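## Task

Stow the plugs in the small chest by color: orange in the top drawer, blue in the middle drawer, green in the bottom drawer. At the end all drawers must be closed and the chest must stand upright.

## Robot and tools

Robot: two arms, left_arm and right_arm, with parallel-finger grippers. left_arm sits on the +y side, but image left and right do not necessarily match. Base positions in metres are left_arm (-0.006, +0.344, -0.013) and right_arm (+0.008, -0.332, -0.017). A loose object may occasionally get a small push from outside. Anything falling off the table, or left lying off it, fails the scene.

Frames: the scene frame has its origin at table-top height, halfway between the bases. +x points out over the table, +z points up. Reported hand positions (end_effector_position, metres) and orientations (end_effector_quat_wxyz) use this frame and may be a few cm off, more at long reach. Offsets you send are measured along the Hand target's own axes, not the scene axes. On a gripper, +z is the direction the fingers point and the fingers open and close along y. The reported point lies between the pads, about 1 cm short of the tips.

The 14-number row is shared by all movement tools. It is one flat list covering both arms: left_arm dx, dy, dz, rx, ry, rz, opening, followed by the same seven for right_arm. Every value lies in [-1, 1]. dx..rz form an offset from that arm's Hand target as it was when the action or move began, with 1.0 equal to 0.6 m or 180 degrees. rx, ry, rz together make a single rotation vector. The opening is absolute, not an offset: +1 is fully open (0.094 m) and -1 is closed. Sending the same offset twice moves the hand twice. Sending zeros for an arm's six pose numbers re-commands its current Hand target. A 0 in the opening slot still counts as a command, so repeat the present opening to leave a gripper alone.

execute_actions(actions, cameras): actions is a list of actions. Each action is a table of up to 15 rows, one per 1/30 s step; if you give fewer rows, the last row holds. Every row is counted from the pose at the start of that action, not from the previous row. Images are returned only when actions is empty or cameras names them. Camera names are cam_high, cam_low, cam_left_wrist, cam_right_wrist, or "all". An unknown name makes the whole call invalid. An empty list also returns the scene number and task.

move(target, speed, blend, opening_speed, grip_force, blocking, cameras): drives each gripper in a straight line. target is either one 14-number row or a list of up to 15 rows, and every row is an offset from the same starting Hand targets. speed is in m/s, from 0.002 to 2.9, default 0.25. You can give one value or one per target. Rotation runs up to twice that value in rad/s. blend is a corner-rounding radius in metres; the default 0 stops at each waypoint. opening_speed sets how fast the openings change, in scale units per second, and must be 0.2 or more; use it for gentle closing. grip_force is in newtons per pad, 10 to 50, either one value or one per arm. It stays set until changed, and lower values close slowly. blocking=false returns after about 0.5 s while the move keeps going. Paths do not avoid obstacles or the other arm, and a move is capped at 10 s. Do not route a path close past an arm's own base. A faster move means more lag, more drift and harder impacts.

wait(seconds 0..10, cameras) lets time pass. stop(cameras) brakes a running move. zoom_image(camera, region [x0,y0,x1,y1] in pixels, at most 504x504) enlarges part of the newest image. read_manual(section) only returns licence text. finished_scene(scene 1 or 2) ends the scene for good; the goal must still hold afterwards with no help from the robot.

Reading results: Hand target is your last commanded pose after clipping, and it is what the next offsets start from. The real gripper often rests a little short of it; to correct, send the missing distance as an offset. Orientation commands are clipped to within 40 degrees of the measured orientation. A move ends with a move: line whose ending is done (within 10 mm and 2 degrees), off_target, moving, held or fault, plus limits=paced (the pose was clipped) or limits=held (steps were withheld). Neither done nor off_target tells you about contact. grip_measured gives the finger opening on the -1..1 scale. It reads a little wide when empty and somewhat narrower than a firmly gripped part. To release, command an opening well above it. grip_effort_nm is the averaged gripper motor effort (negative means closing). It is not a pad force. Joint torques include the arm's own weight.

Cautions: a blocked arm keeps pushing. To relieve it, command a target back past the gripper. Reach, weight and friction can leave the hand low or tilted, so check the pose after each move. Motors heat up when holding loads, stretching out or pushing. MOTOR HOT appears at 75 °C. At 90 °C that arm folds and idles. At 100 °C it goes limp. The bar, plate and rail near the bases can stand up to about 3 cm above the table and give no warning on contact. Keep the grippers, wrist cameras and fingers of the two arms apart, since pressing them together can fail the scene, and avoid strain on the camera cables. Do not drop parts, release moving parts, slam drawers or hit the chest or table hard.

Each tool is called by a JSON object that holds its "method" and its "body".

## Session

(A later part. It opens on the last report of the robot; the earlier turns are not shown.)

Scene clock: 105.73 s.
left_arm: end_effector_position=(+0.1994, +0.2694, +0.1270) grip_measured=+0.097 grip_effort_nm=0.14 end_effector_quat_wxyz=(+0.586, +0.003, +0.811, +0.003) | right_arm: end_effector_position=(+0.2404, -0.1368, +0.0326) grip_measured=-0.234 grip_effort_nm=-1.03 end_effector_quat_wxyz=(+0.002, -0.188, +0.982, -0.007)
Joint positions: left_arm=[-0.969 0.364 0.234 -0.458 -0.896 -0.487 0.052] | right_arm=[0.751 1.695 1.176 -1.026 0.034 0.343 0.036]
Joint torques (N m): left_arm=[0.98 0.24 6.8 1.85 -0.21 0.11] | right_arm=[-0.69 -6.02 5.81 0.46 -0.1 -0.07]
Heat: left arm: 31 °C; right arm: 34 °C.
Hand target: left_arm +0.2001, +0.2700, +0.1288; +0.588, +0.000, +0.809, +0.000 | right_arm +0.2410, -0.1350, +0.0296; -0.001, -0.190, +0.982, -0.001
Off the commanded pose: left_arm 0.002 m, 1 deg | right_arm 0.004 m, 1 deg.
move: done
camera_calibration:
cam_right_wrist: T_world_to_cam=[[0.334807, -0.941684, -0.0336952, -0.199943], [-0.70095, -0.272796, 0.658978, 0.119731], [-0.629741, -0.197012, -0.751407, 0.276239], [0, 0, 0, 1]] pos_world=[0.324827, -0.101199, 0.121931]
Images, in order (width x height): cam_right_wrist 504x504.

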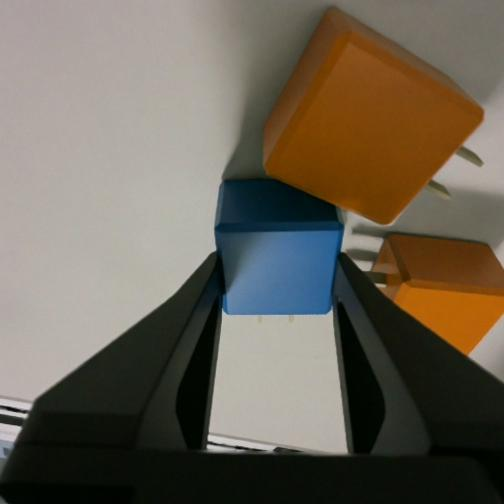

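{"method": "move", "body": {"target": [[0,0,0,0,0,0,0.1,0,0,-0.317,0,0,0,-0.9],[0,0,0,0,0,0,0.1,-0.22,0.281,-0.335,0.053,-0.274,0.1137,-0.9],[0,0,0,0,0,0,0.1,-0.301,0.248,-0.213,0.053,-0.274,0.1137,-0.9],[0,0,0,0,0,0,0.1,-0.301,0.248,-0.213,0.053,-0.274,0.1137,0.1],[0,0,0,0,0,0,0.1,-0.201,0.234,-0.335,0.053,-0.274,0.1137,0.1],[0,0,0,0,0,0,0.1,0.027,-0.096,-0.2,0,0,-0.472,0.2],[0,-0.267,0.0,0,0,0,-1,0.027,-0.096,-0.2,0,0,-0.472,0.2]], "opening_speed": 1.2, "blend": [0.03,0.02,0,0,0.03,0,0], "cameras": ["all"]}}

Scene clock: 117.07 s.
left_arm: end_effector_position=(+0.1994, +0.2694, +0.1269) grip_measured=+0.097 grip_effort_nm=0.14 end_effector_quat_wxyz=(+0.586, +0.003, +0.811, +0.003) | right_arm: end_effector_position=(+0.2469, -0.1922, +0.1489) grip_measured=+0.098 grip_effort_nm=0.10 end_effector_quat_wxyz=(-0.005, +0.801, -0.598, +0.000)
Joint positions: left_arm=[-0.969 0.364 0.234 -0.458 -0.896 -0.487 0.052] | right_arm=[0.575 1.542 1.481 -1.468 0.011 -1.313 0.052]
Joint torques (N m): left_arm=[0.99 0.08 6.86 1.9 -0.21 0.05] | right_arm=[-0.69 -4.74 7.19 0.21 -0.01 -0.1]
Heat: left arm: 31 °C; right arm: 34 °C.
Hand target: left_arm +0.2001, +0.2700, +0.1288; +0.588, +0.000, +0.809, +0.000 (not the last commanded pose) | right_arm +0.2476, -0.1942, +0.1499; +0.001, +0.803, -0.596, +0.001
Tool commands: left_gripper/opening=+0.1 right_gripper/opening=+0.1
Off the commanded pose: left_arm 0.160 m, 1 deg | right_arm 0.002 m, 1 deg.
move: off_target (left_arm; path cut at 10 s); path passed 5 of 7 targets; target 6's new opening was not sent; target 7's new opening was not sent
camera_calibration:
cam_left_wrist: T_world_to_cam=[[0.0419718, -0.997554, -0.0558981, 0.275839], [-0.860591, -0.00767383, -0.509239, 0.250373], [0.507564, 0.0694791, -0.858808, 0.114922], [0, 0, 0, 1]] pos_world=[0.145561, 0.269101, 0.241614]
cam_right_wrist: T_world_to_cam=[[0.967791, 0.248563, -0.0399768, -0.176907], [0.21314, -0.724437, 0.655562, -0.279392], [0.133988, -0.642968, -0.754082, 0.0829391], [0, 0, 0, 1]] pos_world=[0.219646, -0.105102, 0.23863]

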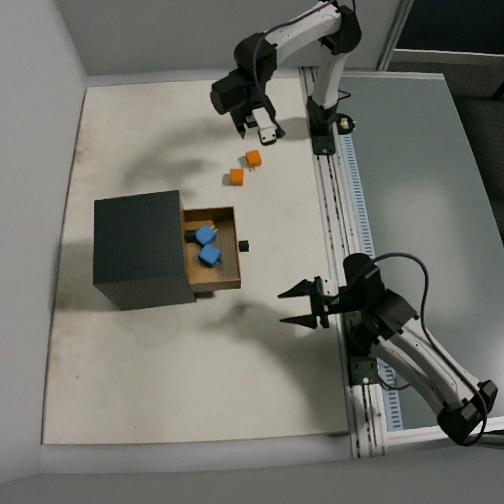

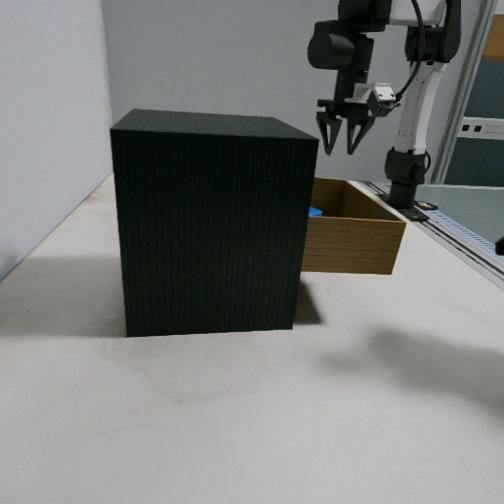

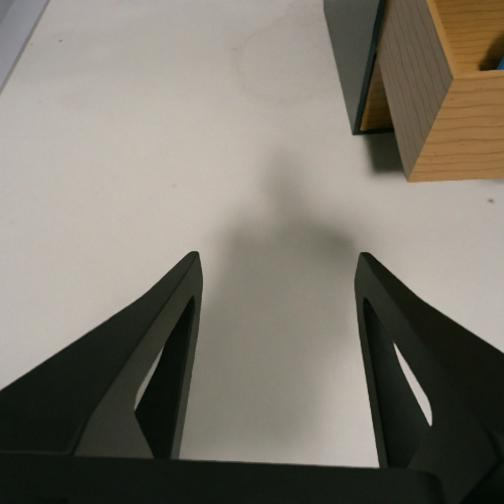

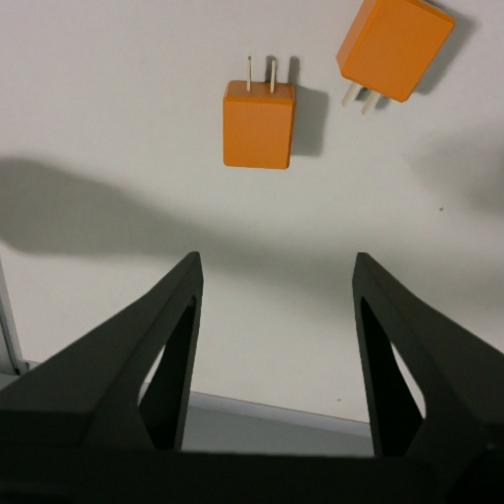

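{"method": "move", "body": {"target": [[0.005,-0.268,0.028,0,0,0,-1,0.0045,0.017,0.215,0,0,0,0.2],[0.005,-0.268,0.028,0,0,0,-1,0.0045,0.017,0.215,0,0,0,-0.9],[0.005,-0.268,0.028,0,0,0,-1,0.0045,0.017,-0.14,0,0,0,-0.9]], "opening_speed": 1.3, "cameras": ["cam_left_wrist","cam_right_wrist"]}}

Scene clock: 122.33 s.
left_arm: end_effector_position=(+0.2105, +0.1161, +0.1091) grip_measured=-0.995 grip_effort_nm=-0.26 end_effector_quat_wxyz=(+0.574, +0.024, +0.818, +0.014) | right_arm: end_effector_position=(+0.2405, -0.2010, +0.2239) grip_measured=-0.431 grip_effort_nm=-1.02 end_effector_quat_wxyz=(-0.101, +0.797, -0.594, +0.045)
Joint positions: left_arm=[-1.293 1.394 0.618 -0.206 -1.107 -0.894 0] | right_arm=[0.57 1.389 1.627 -1.555 0.021 -1.324 0.027]
Joint torques (N m): left_arm=[0.57 -4.78 8.39 1.56 -0.65 -0.09] | right_arm=[0.18 -5.01 7.87 0.62 -0.09 0.02]
Heat: left arm: 31 °C; right arm: 33 °C.
Hand target: left_arm +0.2151, +0.1092, +0.1206; +0.588, +0.000, +0.809, +0.000 | right_arm +0.2386, -0.1995, +0.2339; +0.001, +0.803, -0.596, +0.001
Off the commanded pose: left_arm 0.014 m, 4 deg | right_arm 0.010 m, 13 deg.
joint sent to its limit (right arm) — joint 4 (wrist pitch), lower limit. The joint targets are off in orientation, not in position.
move: off_target (left_arm, right_arm)
camera_calibration:
cam_left_wrist: T_world_to_cam=[[0.018876, -0.994982, -0.0982555, 0.130594], [-0.874036, 0.0312981, -0.484852, 0.245316], [0.485494, 0.0950309, -0.86906, 0.10747], [0, 0, 0, 1]] pos_world=[0.159774, 0.112047, 0.225171]
cam_right_wrist: T_world_to_cam=[[0.955783, 0.24281, 0.165895, -0.209862], [0.094511, -0.787835, 0.608591, -0.307381], [0.278471, -0.566002, -0.775948, 0.120315], [0, 0, 0, 1]] pos_world=[0.196129, -0.123111, 0.315243]
Images, in order (width x height): cam_left_wrist 504x504, cam_right_wrist 504x504.

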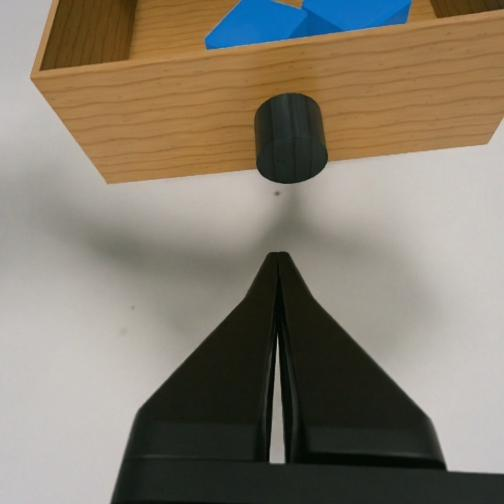

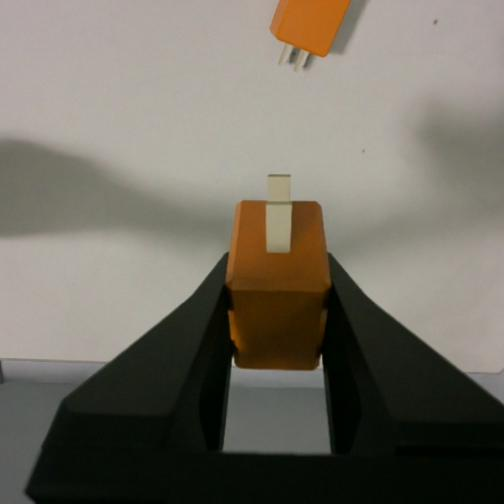

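{"method": "move", "body": {"target": [[-0.017,-0.010,0.03,0,0,0,-1,0,0,0,0,0,0,-0.9],[-0.0945,-0.012,0.29,0,0,0,-1,0,0,0,0,0,0,-0.9]], "speed": 0.11, "cameras": ["cam_left_wrist","cam_low"]}}

Scene clock: 126.23 s.
left_arm: end_effector_position=(+0.3832, +0.1067, +0.1065) grip_measured=-0.995 grip_effort_nm=-0.26 end_effector_quat_wxyz=(+0.570, +0.015, +0.821, +0.016) | right_arm: end_effector_position=(+0.2404, -0.2011, +0.2239) grip_measured=-0.431 grip_effort_nm=-1.03 end_effector_quat_wxyz=(-0.101, +0.797, -0.594, +0.045)
Joint positions: left_arm=[-0.774 1.766 0.846 0.387 -0.722 -0.343 0] | right_arm=[0.57 1.389 1.627 -1.556 0.021 -1.324 0.027]
Joint torques (N m): left_arm=[2.03 -8.24 9.01 2.44 -0.03 0.11] | right_arm=[0.16 -5.01 7.87 0.63 -0.09 0.02]
Heat: left arm: 32 °C; right arm: 32 °C.
Hand target: left_arm +0.3981, +0.1020, +0.1209; +0.588, +0.000, +0.809, +0.000 | right_arm +0.2386, -0.1995, +0.2339; +0.001, +0.803, -0.596, +0.001
Off the commanded pose: left_arm 0.021 m, 4 deg | right_arm 0.010 m, 13 deg.
joint sent to its limit (right arm) — joint 4 (wrist pitch), lower limit. The joint targets are off in orientation, not in position.
move: off_target (left_arm, right_arm)
camera_calibration:
cam_left_wrist: T_world_to_cam=[[0.0360462, -0.995128, -0.0917665, 0.110618], [-0.879027, 0.012111, -0.476618, 0.398447], [0.475408, 0.0978454, -0.874308, 0.0264317], [0, 0, 0, 1]] pos_world=[0.333692, 0.102667, 0.223168]
Images, in order (width x height): cam_low 504x504, cam_left_wrist 504x504.

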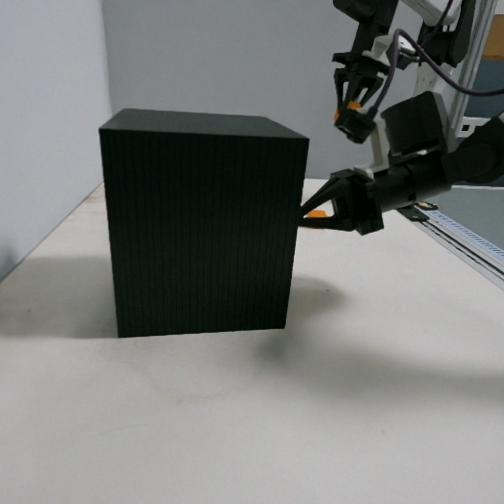

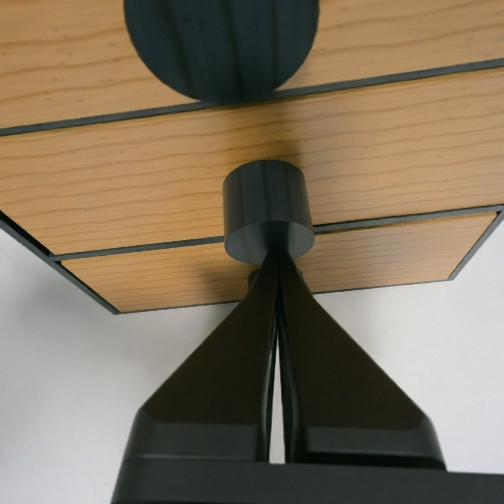

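{"method": "move", "body": {"target": [[0.031,0,-0.095,0,0,0,-1,0,0,0,0,0,0,-0.9],[-0.138,0.008,-0.217,0,0,0,0.1,0,0,0,0,0,0,-0.9],[-0.069,0.01,-0.159,0,0,0,0.1,0,0,0,0,0,0,-0.9]], "blend": [0.02,0,0], "cameras": ["cam_left_wrist"]}}

Scene clock: 130.67 s.
left_arm: end_effector_position=(+0.3155, +0.1086, +0.1869) grip_measured=+0.097 grip_effort_nm=0.14 end_effector_quat_wxyz=(+0.583, +0.006, +0.813, +0.006) | right_arm: end_effector_position=(+0.2404, -0.2011, +0.2239) grip_measured=-0.431 grip_effort_nm=-1.03 end_effector_quat_wxyz=(-0.101, +0.797, -0.594, +0.045)
Joint positions: left_arm=[-0.932 1.433 0.866 -0.007 -0.863 -0.455 0.052] | right_arm=[0.57 1.389 1.627 -1.556 0.021 -1.324 0.027]
Joint torques (N m): left_arm=[1.44 -6.76 7.06 2.16 -0.15 0.06] | right_arm=[0.17 -5.03 7.87 0.63 -0.09 0.02]
Heat: left arm: 32 °C; right arm: 32 °C.
Hand target: left_arm +0.3202, +0.1080, +0.1897; +0.588, +0.000, +0.809, +0.001 | right_arm +0.2386, -0.1995, +0.2339; +0.001, +0.803, -0.596, +0.001
Off the commanded pose: left_arm 0.005 m, 1 deg | right_arm 0.010 m, 13 deg.
joint sent to its limit (right arm) — joint 4 (wrist pitch), lower limit. The joint targets are off in orientation, not in position.
move: off_target (right_arm); target 2's new opening was sent with left_arm's hand 0.020 m and 4 deg from that target
camera_calibration:
cam_left_wrist: T_world_to_cam=[[0.0411373, -0.997076, -0.064396, 0.11573], [-0.864007, -0.00313053, -0.503471, 0.37916], [0.501797, 0.07635, -0.861609, 0.120306], [0, 0, 0, 1]] pos_world=[0.262467, 0.107393, 0.302005]
Images, in order (width x height): cam_left_wrist 504x504.

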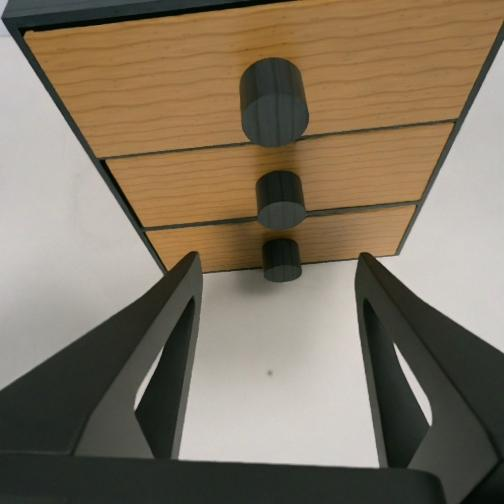

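{"method": "move", "body": {"target": [[-0.042,0.003,0.151,0,0,0,0.1,0,0,0,0,0,0,-0.9],[-0.042,0.003,0.151,0,0,0,-1,0,0,0,0,0,0,-0.9],[0.022,0.003,-0.047,0,0,0,-1,0,0,0,0,0,0,-0.9],[0.022,0.003,-0.047,0,0,0,0.1,0,0,0,0,0,0,-0.9],[0.048,0.003,-0.127,0,0,0,0.1,0,0,0,0,0,0,-0.9],[0.046,0.27,-0.195,0,0,0,0.1,0,0,0,0,0,0,-0.9]], "opening_speed": 1.5, "speed": 0.2, "cameras": ["cam_high","cam_low"]}}

Scene clock: 139.03 s.
left_arm: end_effector_position=(+0.2000, +0.2689, +0.1995) grip_measured=+0.097 grip_effort_nm=0.14 end_effector_quat_wxyz=(+0.587, +0.001, +0.810, +0.001) | right_arm: end_effector_position=(+0.2404, -0.2011, +0.2239) grip_measured=-0.431 grip_effort_nm=-1.02 end_effector_quat_wxyz=(-0.101, +0.797, -0.594, +0.045)
Joint positions: left_arm=[-0.937 0.457 0.521 -0.624 -0.869 -0.461 0.052] | right_arm=[0.57 1.389 1.627 -1.556 0.021 -1.324 0.027]
Joint torques (N m): left_arm=[1.21 0.27 6.42 1.93 -0.11 0.07] | right_arm=[0.18 -5.01 7.88 0.62 -0.09 0.02]
Heat: left arm: 32 °C; right arm: 32 °C.
Hand target: left_arm +0.2003, +0.2699, +0.1997; +0.588, +0.000, +0.809, +0.000 | right_arm +0.2386, -0.1995, +0.2339; +0.001, +0.803, -0.596, +0.001
Off the commanded pose: left_arm 0.001 m, 0 deg | right_arm 0.010 m, 13 deg.
joint sent to its limit (right arm) — joint 4 (wrist pitch), lower limit. The joint targets are off in orientation, not in position.
move: off_target (right_arm); target 2's new opening was sent with left_arm's hand 0.017 m and 3 deg from that target; target 4's new opening was sent with left_arm's hand 0.019 m and 3 deg from that target
Images, in order (width x height): cam_high 504x504, cam_low 504x504.

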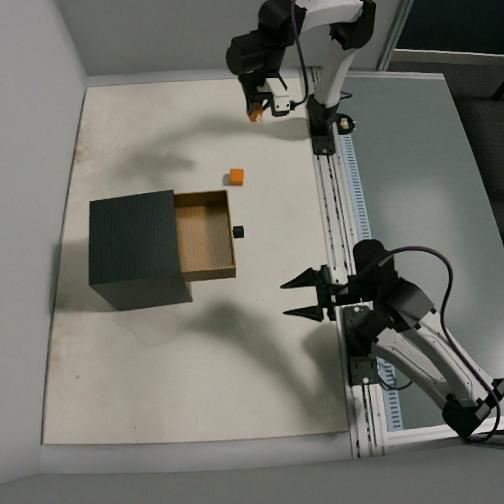

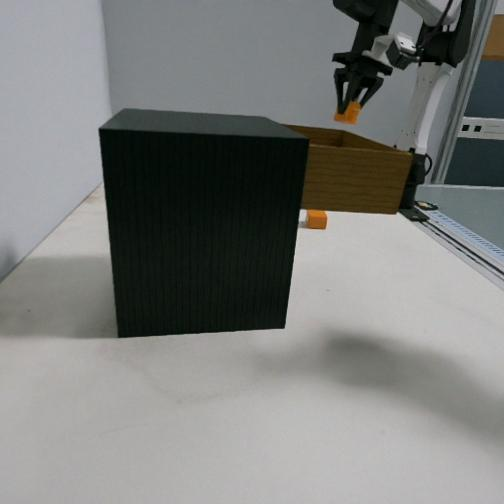

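{"method": "move", "body": {"target": [[0,0,0,0,0,0,0.1,-0.154,-0.066,-0.11,0.257,-0.191,0.55,-0.9],[0,0,0,0,0,0,0.1,-0.475,-0.302,-0.093,0.257,-0.191,0.55,-0.9],[0,0,0,0,0,0,0.1,-0.464,-0.365,0.003,0.257,-0.191,0.55,-0.9]], "blend": [0.04,0.02,0], "cameras": ["cam_high","cam_right_wrist"]}}

Scene clock: 146.77 s.
left_arm: end_effector_position=(+0.1999, +0.2688, +0.1994) grip_measured=+0.097 grip_effort_nm=0.14 end_effector_quat_wxyz=(+0.587, +0.002, +0.810, +0.001) | right_arm: end_effector_position=(+0.3690, +0.1215, +0.2163) grip_measured=-0.431 grip_effort_nm=-1.02 end_effector_quat_wxyz=(+0.449, -0.028, +0.893, +0.020)
Joint positions: left_arm=[-0.937 0.457 0.521 -0.624 -0.869 -0.46 0.052] | right_arm=[1.158 2.508 2.837 -1.275 0.797 0.795 0.027]
Joint torques (N m): left_arm=[1.28 0.27 6.5 1.91 -0.21 0.02] | right_arm=[0.42 -13.01 8.66 1.39 0.26 -0.06]
Heat: left arm: 32 °C; right arm: 31 °C.
Hand target: left_arm +0.2003, +0.2699, +0.1997; +0.588, +0.000, +0.809, +0.000 | right_arm +0.3674, +0.1304, +0.2311; +0.423, -0.001, +0.906, -0.001
Off the commanded pose: left_arm 0.001 m, 0 deg | right_arm 0.018 m, 5 deg.
elbow stopped short (right arm): the move would have taken joint 3 (elbow) straighter than the controller allows.
move: off_target (right_arm)
camera_calibration:
cam_right_wrist: T_world_to_cam=[[0.083984, -0.994129, -0.0682188, 0.112778], [-0.975231, -0.0679428, -0.210497, 0.423672], [0.204627, 0.0842074, -0.975211, 0.252497], [0, 0, 0, 1]] pos_world=[0.352039, 0.119639, 0.343114]
Images, in order (width x height): cam_high 504x504, cam_right_wrist 504x504.

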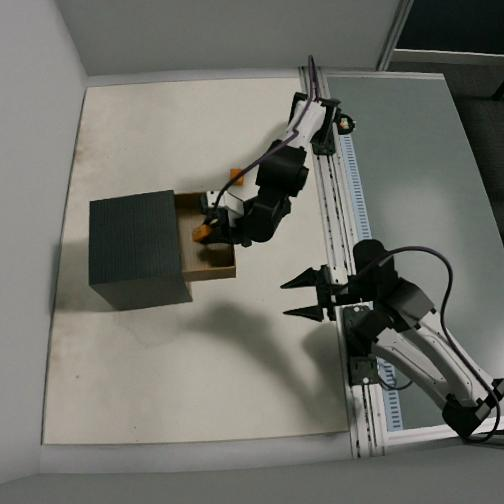

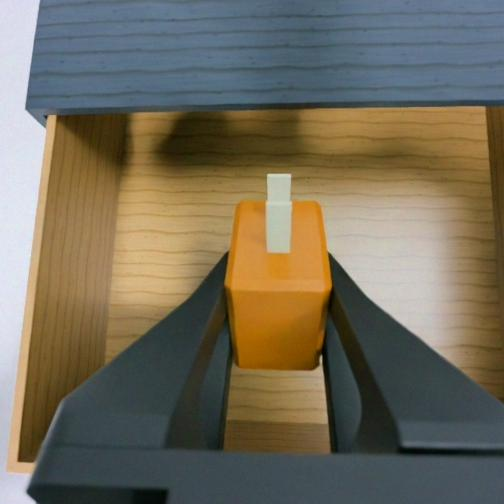

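{"method": "move", "body": {"target": [[0,0,0,0,0,0,0.1,0,0,0,0,0,0,0.1],[0,0,0,0,0,0,0.1,-0.053,-0.067,-0.131,0,0,0,0.1],[0,0,0,0,0,0,0.1,0.006,-0.35,-0.163,-0.12,0.049,-0.14,0.1],[0,0,0,0,0,0,0.1,0.204,-0.492,-0.007,-0.241,0.098,-0.285,0.4]], "blend": [0,0.03,0.03,0], "opening_speed": 1.2, "cameras": ["cam_high","cam_right_wrist"]}}

Scene clock: 155.07 s.
left_arm: end_effector_position=(+0.1999, +0.2688, +0.1994) grip_measured=+0.097 grip_effort_nm=0.14 end_effector_quat_wxyz=(+0.587, +0.002, +0.810, +0.001) | right_arm: end_effector_position=(+0.2830, -0.1674, +0.1406) grip_measured=+0.398 grip_effort_nm=0.10 end_effector_quat_wxyz=(+0.210, -0.531, +0.809, +0.138)
Joint positions: left_arm=[-0.937 0.457 0.521 -0.624 -0.869 -0.46 0.052] | right_arm=[0.386 1.359 1.177 -0.987 -0.35 -0.741 0.066]
Joint torques (N m): left_arm=[1.1 0.18 6.52 1.91 -0.17 0.05] | right_arm=[-0.81 -3.86 6.9 1.09 -0.36 -0.09]
Heat: left arm: 32 °C; right arm: 32 °C.
Hand target: left_arm +0.2003, +0.2699, +0.1997; +0.588, +0.000, +0.809, +0.000 | right_arm +0.2862, -0.1651, +0.1408; +0.216, -0.533, +0.805, +0.144
Off the commanded pose: left_arm 0.001 m, 0 deg | right_arm 0.004 m, 1 deg.
elbow stopped short (right arm): the move would have taken joint 3 (elbow) straighter than the controller allows.
move: done
camera_calibration:
cam_right_wrist: T_world_to_cam=[[0.911786, -0.406366, -0.059275, -0.309462], [-0.386388, -0.89779, 0.21137, -0.0606137], [-0.13911, -0.169821, -0.975607, 0.275456], [0, 0, 0, 1]] pos_world=[0.297061, -0.133395, 0.263205]
Images, in order (width x height): cam_high 504x504, cam_right_wrist 504x504.

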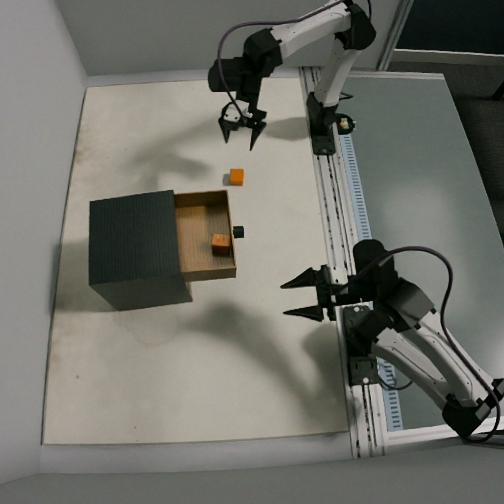

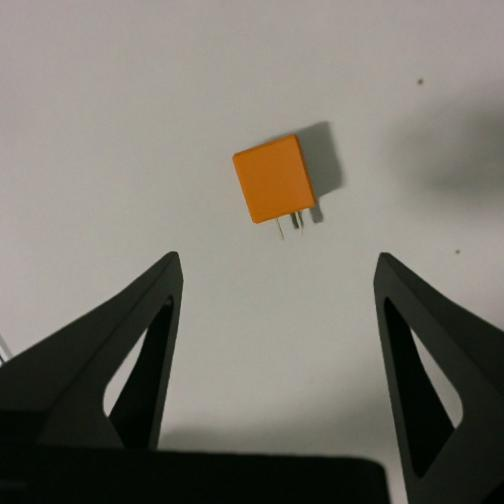

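{"method": "move", "body": {"target": [[0,0,0,0,0,0,0.1,0.061,0.004,0.197,-0.047,0,-0.082,0.4],[0,0,0,0,0,0,0.1,0.061,0.004,0.197,-0.047,0,-0.082,-0.9],[0,0,0,0,0,0,0.1,-0.14,0.004,-0.15,-0.047,0,-0.082,-0.9],[0,0,0,0,0,0,0.1,-0.448,0.079,-0.028,0.241,-0.098,0.285,-0.9],[0,0,0,0,0,0,0.1,-0.426,0.028,0.071,0.241,-0.098,0.285,-0.9]], "blend": [0,0,0.04,0.02,0], "opening_speed": 1.3, "cameras": ["cam_high","cam_right_wrist"]}}

Scene clock: 164.57 s.
left_arm: end_effector_position=(+0.1999, +0.2688, +0.1994) grip_measured=+0.097 grip_effort_nm=0.14 end_effector_quat_wxyz=(+0.587, +0.002, +0.810, +0.001) | right_arm: end_effector_position=(+0.3664, +0.0603, +0.2240) grip_measured=-0.195 grip_effort_nm=-1.03 end_effector_quat_wxyz=(+0.412, -0.008, +0.911, -0.014)
Joint positions: left_arm=[-0.937 0.457 0.521 -0.624 -0.869 -0.46 0.052] | right_arm=[1.101 2.249 2.461 -1.272 0.758 0.85 0.038]
Joint torques (N m): left_arm=[1.1 0.42 6.38 1.94 -0.23 0.1] | right_arm=[0.29 -12.23 6.11 1.26 0.39 0.05]
Heat: left arm: 32 °C; right arm: 32 °C.
Hand target: left_arm +0.2003, +0.2699, +0.1997; +0.588, +0.000, +0.809, +0.000 | right_arm +0.3657, +0.0647, +0.2319; +0.423, -0.002, +0.906, -0.001
Off the commanded pose: left_arm 0.001 m, 0 deg | right_arm 0.009 m, 2 deg.
move: done
camera_calibration:
cam_right_wrist: T_world_to_cam=[[0.0134114, -0.999548, -0.026916, 0.0696476], [-0.991653, -0.0098437, -0.128557, 0.402785], [0.128234, 0.0284155, -0.991337, 0.300665], [0, 0, 0, 1]] pos_world=[0.359933, 0.0650375, 0.351715]
Images, in order (width x height): cam_high 504x504, cam_right_wrist 504x504.

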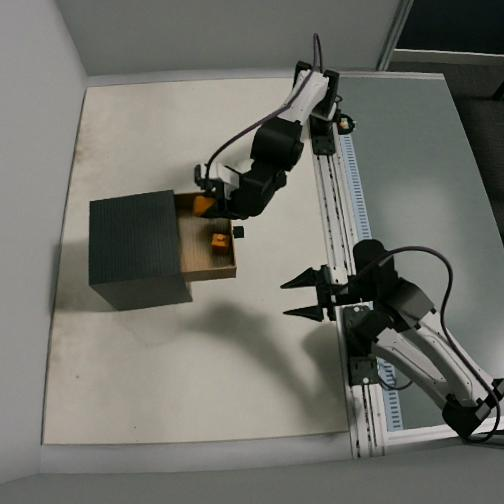

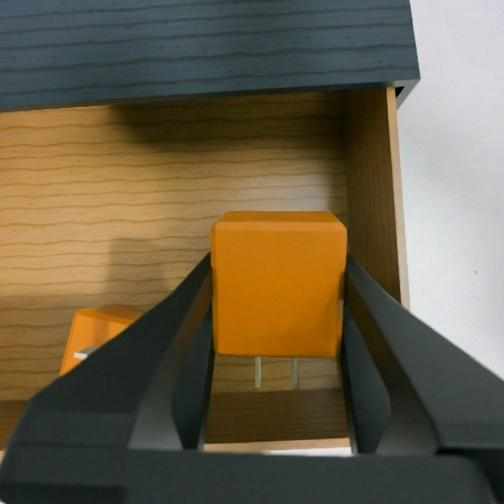

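{"method": "move", "body": {"target": [[0,0,0,0,0,0,0.1,0,0,0,0,0,0,0.1],[0,0,0,0,0,0,0.1,-0.053,-0.033,-0.131,0,0,0,0.1],[0,0,0,0,0,0,-1,0.071,-0.442,-0.215,0,0,0,0.1],[0.008,-0.275,0.041,0,0,0,-1,0.071,-0.442,-0.215,0,0,0,0.1]], "blend": [0,0.03,0,0], "opening_speed": 1.2, "cameras": ["cam_high","cam_left_wrist"]}}

Scene clock: 171.23 s.
left_arm: end_effector_position=(+0.2180, +0.1113, +0.1735) grip_measured=-0.995 grip_effort_nm=-0.26 end_effector_quat_wxyz=(+0.574, +0.026, +0.819, +0.017) | right_arm: end_effector_position=(+0.2384, -0.2028, +0.2816) grip_measured=+0.098 grip_effort_nm=0.10 end_effector_quat_wxyz=(+0.421, -0.004, +0.907, -0.009)
Joint positions: left_arm=[-1.258 1.3 0.815 -0.447 -1.087 -0.83 0] | right_arm=[1.033 1.082 1.38 -1.28 0.732 0.766 0.052]
Joint torques (N m): left_arm=[0.25 -4.82 9.01 1.69 -0.63 -0.18] | right_arm=[-0.83 -1.87 5.83 1.34 0.19 -0.06]
Heat: left arm: 33 °C; right arm: 32 °C.
Hand target: left_arm +0.2223, +0.1050, +0.1873; +0.588, +0.000, +0.809, +0.000 | right_arm +0.2400, -0.2007, +0.2827; +0.423, -0.002, +0.906, -0.001
Off the commanded pose: left_arm 0.016 m, 4 deg | right_arm 0.003 m, 1 deg.
move: off_target (left_arm)
camera_calibration:
cam_left_wrist: T_world_to_cam=[[0.0187508, -0.99432, -0.104766, 0.133144], [-0.874712, 0.0344399, -0.483418, 0.282853], [0.48428, 0.100705, -0.869098, 0.159915], [0, 0, 0, 1]] pos_world=[0.167475, 0.106542, 0.289667]
Images, in order (width x height): cam_high 504x504, cam_left_wrist 504x504.

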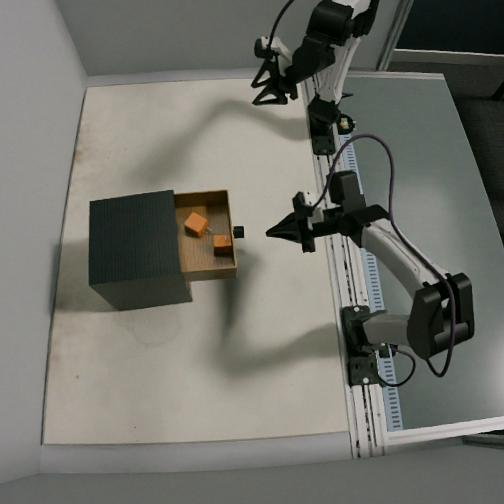

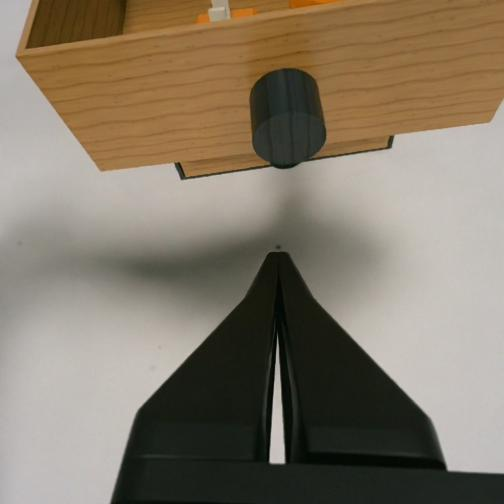

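{"method": "move", "body": {"target": [[-0.042,-0.008,0.021,0,0,0,-1,0,0,0,0,0,0,0.1],[-0.097,-0.010,0.28,0,0,0,-1,0,0,0,0,0,0,0.1]], "speed": 0.11, "cameras": ["cam_low","cam_left_wrist"]}}

{"method": "move", "body": {"target": [0.052,0,-0.22,0,0,0,-1,0,0,0,0,0,0,0.1], "speed": 0.2, "cameras": ["cam_low","cam_left_wrist","cam_high"]}}

{"method": "zoom_image", "body": {"camera": "cam_high", "region": [140, 170, 260, 310]}}

Scene clock: 175.47 s.
left_arm: end_effector_position=(+0.3857, +0.1033, +0.1743) grip_measured=-0.995 grip_effort_nm=-0.26 end_effector_quat_wxyz=(+0.569, +0.015, +0.822, +0.016) | right_arm: end_effector_position=(+0.2384, -0.2028, +0.2816) grip_measured=+0.098 grip_effort_nm=0.10 end_effector_quat_wxyz=(+0.421, -0.004, +0.907, -0.009)
Joint positions: left_arm=[-0.768 1.642 1.017 0.092 -0.716 -0.339 0] | right_arm=[1.033 1.082 1.38 -1.28 0.732 0.766 0.052]
Joint torques (N m): left_arm=[1.84 -7.87 10.02 2.47 -0.1 0.09] | right_arm=[-0.8 -1.88 5.82 1.34 0.19 -0.06]
Heat: left arm: 33 °C; right arm: 31 °C.
Hand target: left_arm +0.4000, +0.0990, +0.1909; +0.588, +0.000, +0.809, +0.000 | right_arm +0.2400, -0.2007, +0.2827; +0.423, -0.002, +0.906, -0.001
Off the commanded pose: left_arm 0.022 m, 4 deg | right_arm 0.003 m, 1 deg.
move: off_target (left_arm)
camera_calibration:
cam_left_wrist: T_world_to_cam=[[0.035543, -0.99505, -0.0927968, 0.113726], [-0.880122, 0.0128203, -0.474574, 0.433017], [0.473415, 0.0985403, -0.87531, 0.0856992], [0, 0, 0, 1]] pos_world=[0.336494, 0.0991664, 0.291065]
Images, in order (width x height): cam_low 504x504, cam_left_wrist 504x504.

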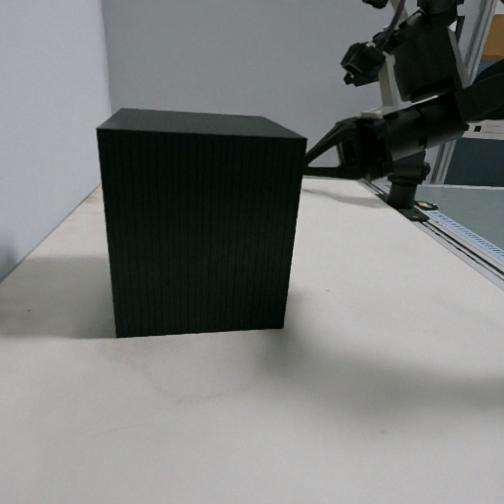

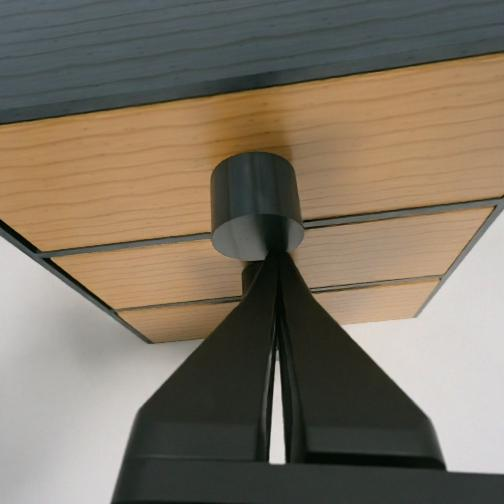

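Scene clock: 177.17 s.
left_arm: end_effector_position=(+0.2651, +0.0986, +0.1851) grip_measured=-0.995 grip_effort_nm=-0.26 end_effector_quat_wxyz=(+0.574, +0.022, +0.819, +0.015) | right_arm: end_effector_position=(+0.2384, -0.2028, +0.2816) grip_measured=+0.098 grip_effort_nm=0.10 end_effector_quat_wxyz=(+0.421, -0.004, +0.907, -0.009)
Joint positions: left_arm=[-1.102 1.377 0.875 -0.236 -0.984 -0.611 0] | right_arm=[1.033 1.082 1.38 -1.28 0.732 0.766 0.052]
Joint torques (N m): left_arm=[-0.08 -9.13 8.28 1.72 -0.5 -0.15] | right_arm=[-0.81 -1.87 5.85 1.34 0.2 -0.06]
Heat: left arm: 33 °C; right arm: 31 °C.
Hand target: left_arm +0.2648, +0.0989, +0.2020; +0.588, +0.000, +0.809, +0.000 | right_arm +0.2400, -0.2007, +0.2827; +0.423, -0.002, +0.906, -0.001
Off the commanded pose: left_arm 0.017 m, 4 deg | right_arm 0.003 m, 1 deg.
move: off_target (left_arm)
camera_calibration:
cam_left_wrist: T_world_to_cam=[[0.0230184, -0.994807, -0.0991426, 0.118682], [-0.874513, 0.0280197, -0.484192, 0.330747], [0.484456, 0.0978468, -0.869326, 0.148689], [0, 0, 0, 1]] pos_world=[0.214477, 0.0942499, 0.30117]
Images, in order (width x height): cam_high 504x504, cam_low 504x504, cam_left_wrist 504x504.

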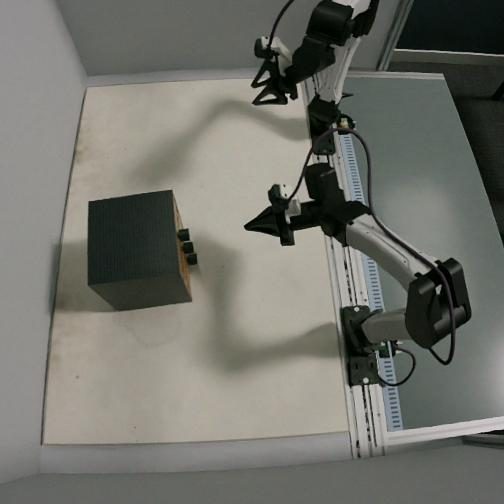

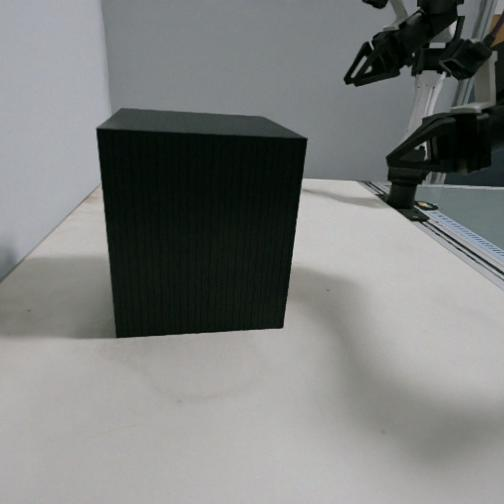

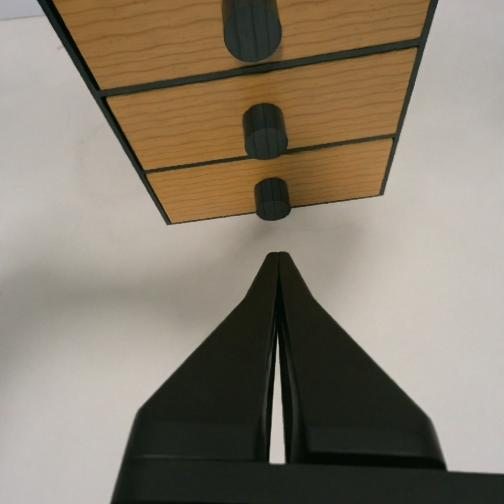

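Scaled by 3.600 from the camera's 504x504 image, which has a finer 720x720 frame.

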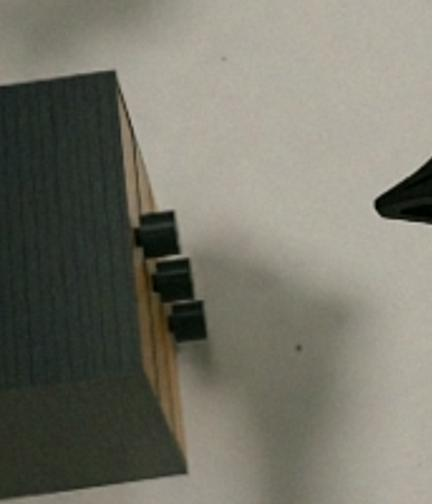

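{"method": "finished_scene", "body": {"scene": 2}}

The scene is finished: the task was done.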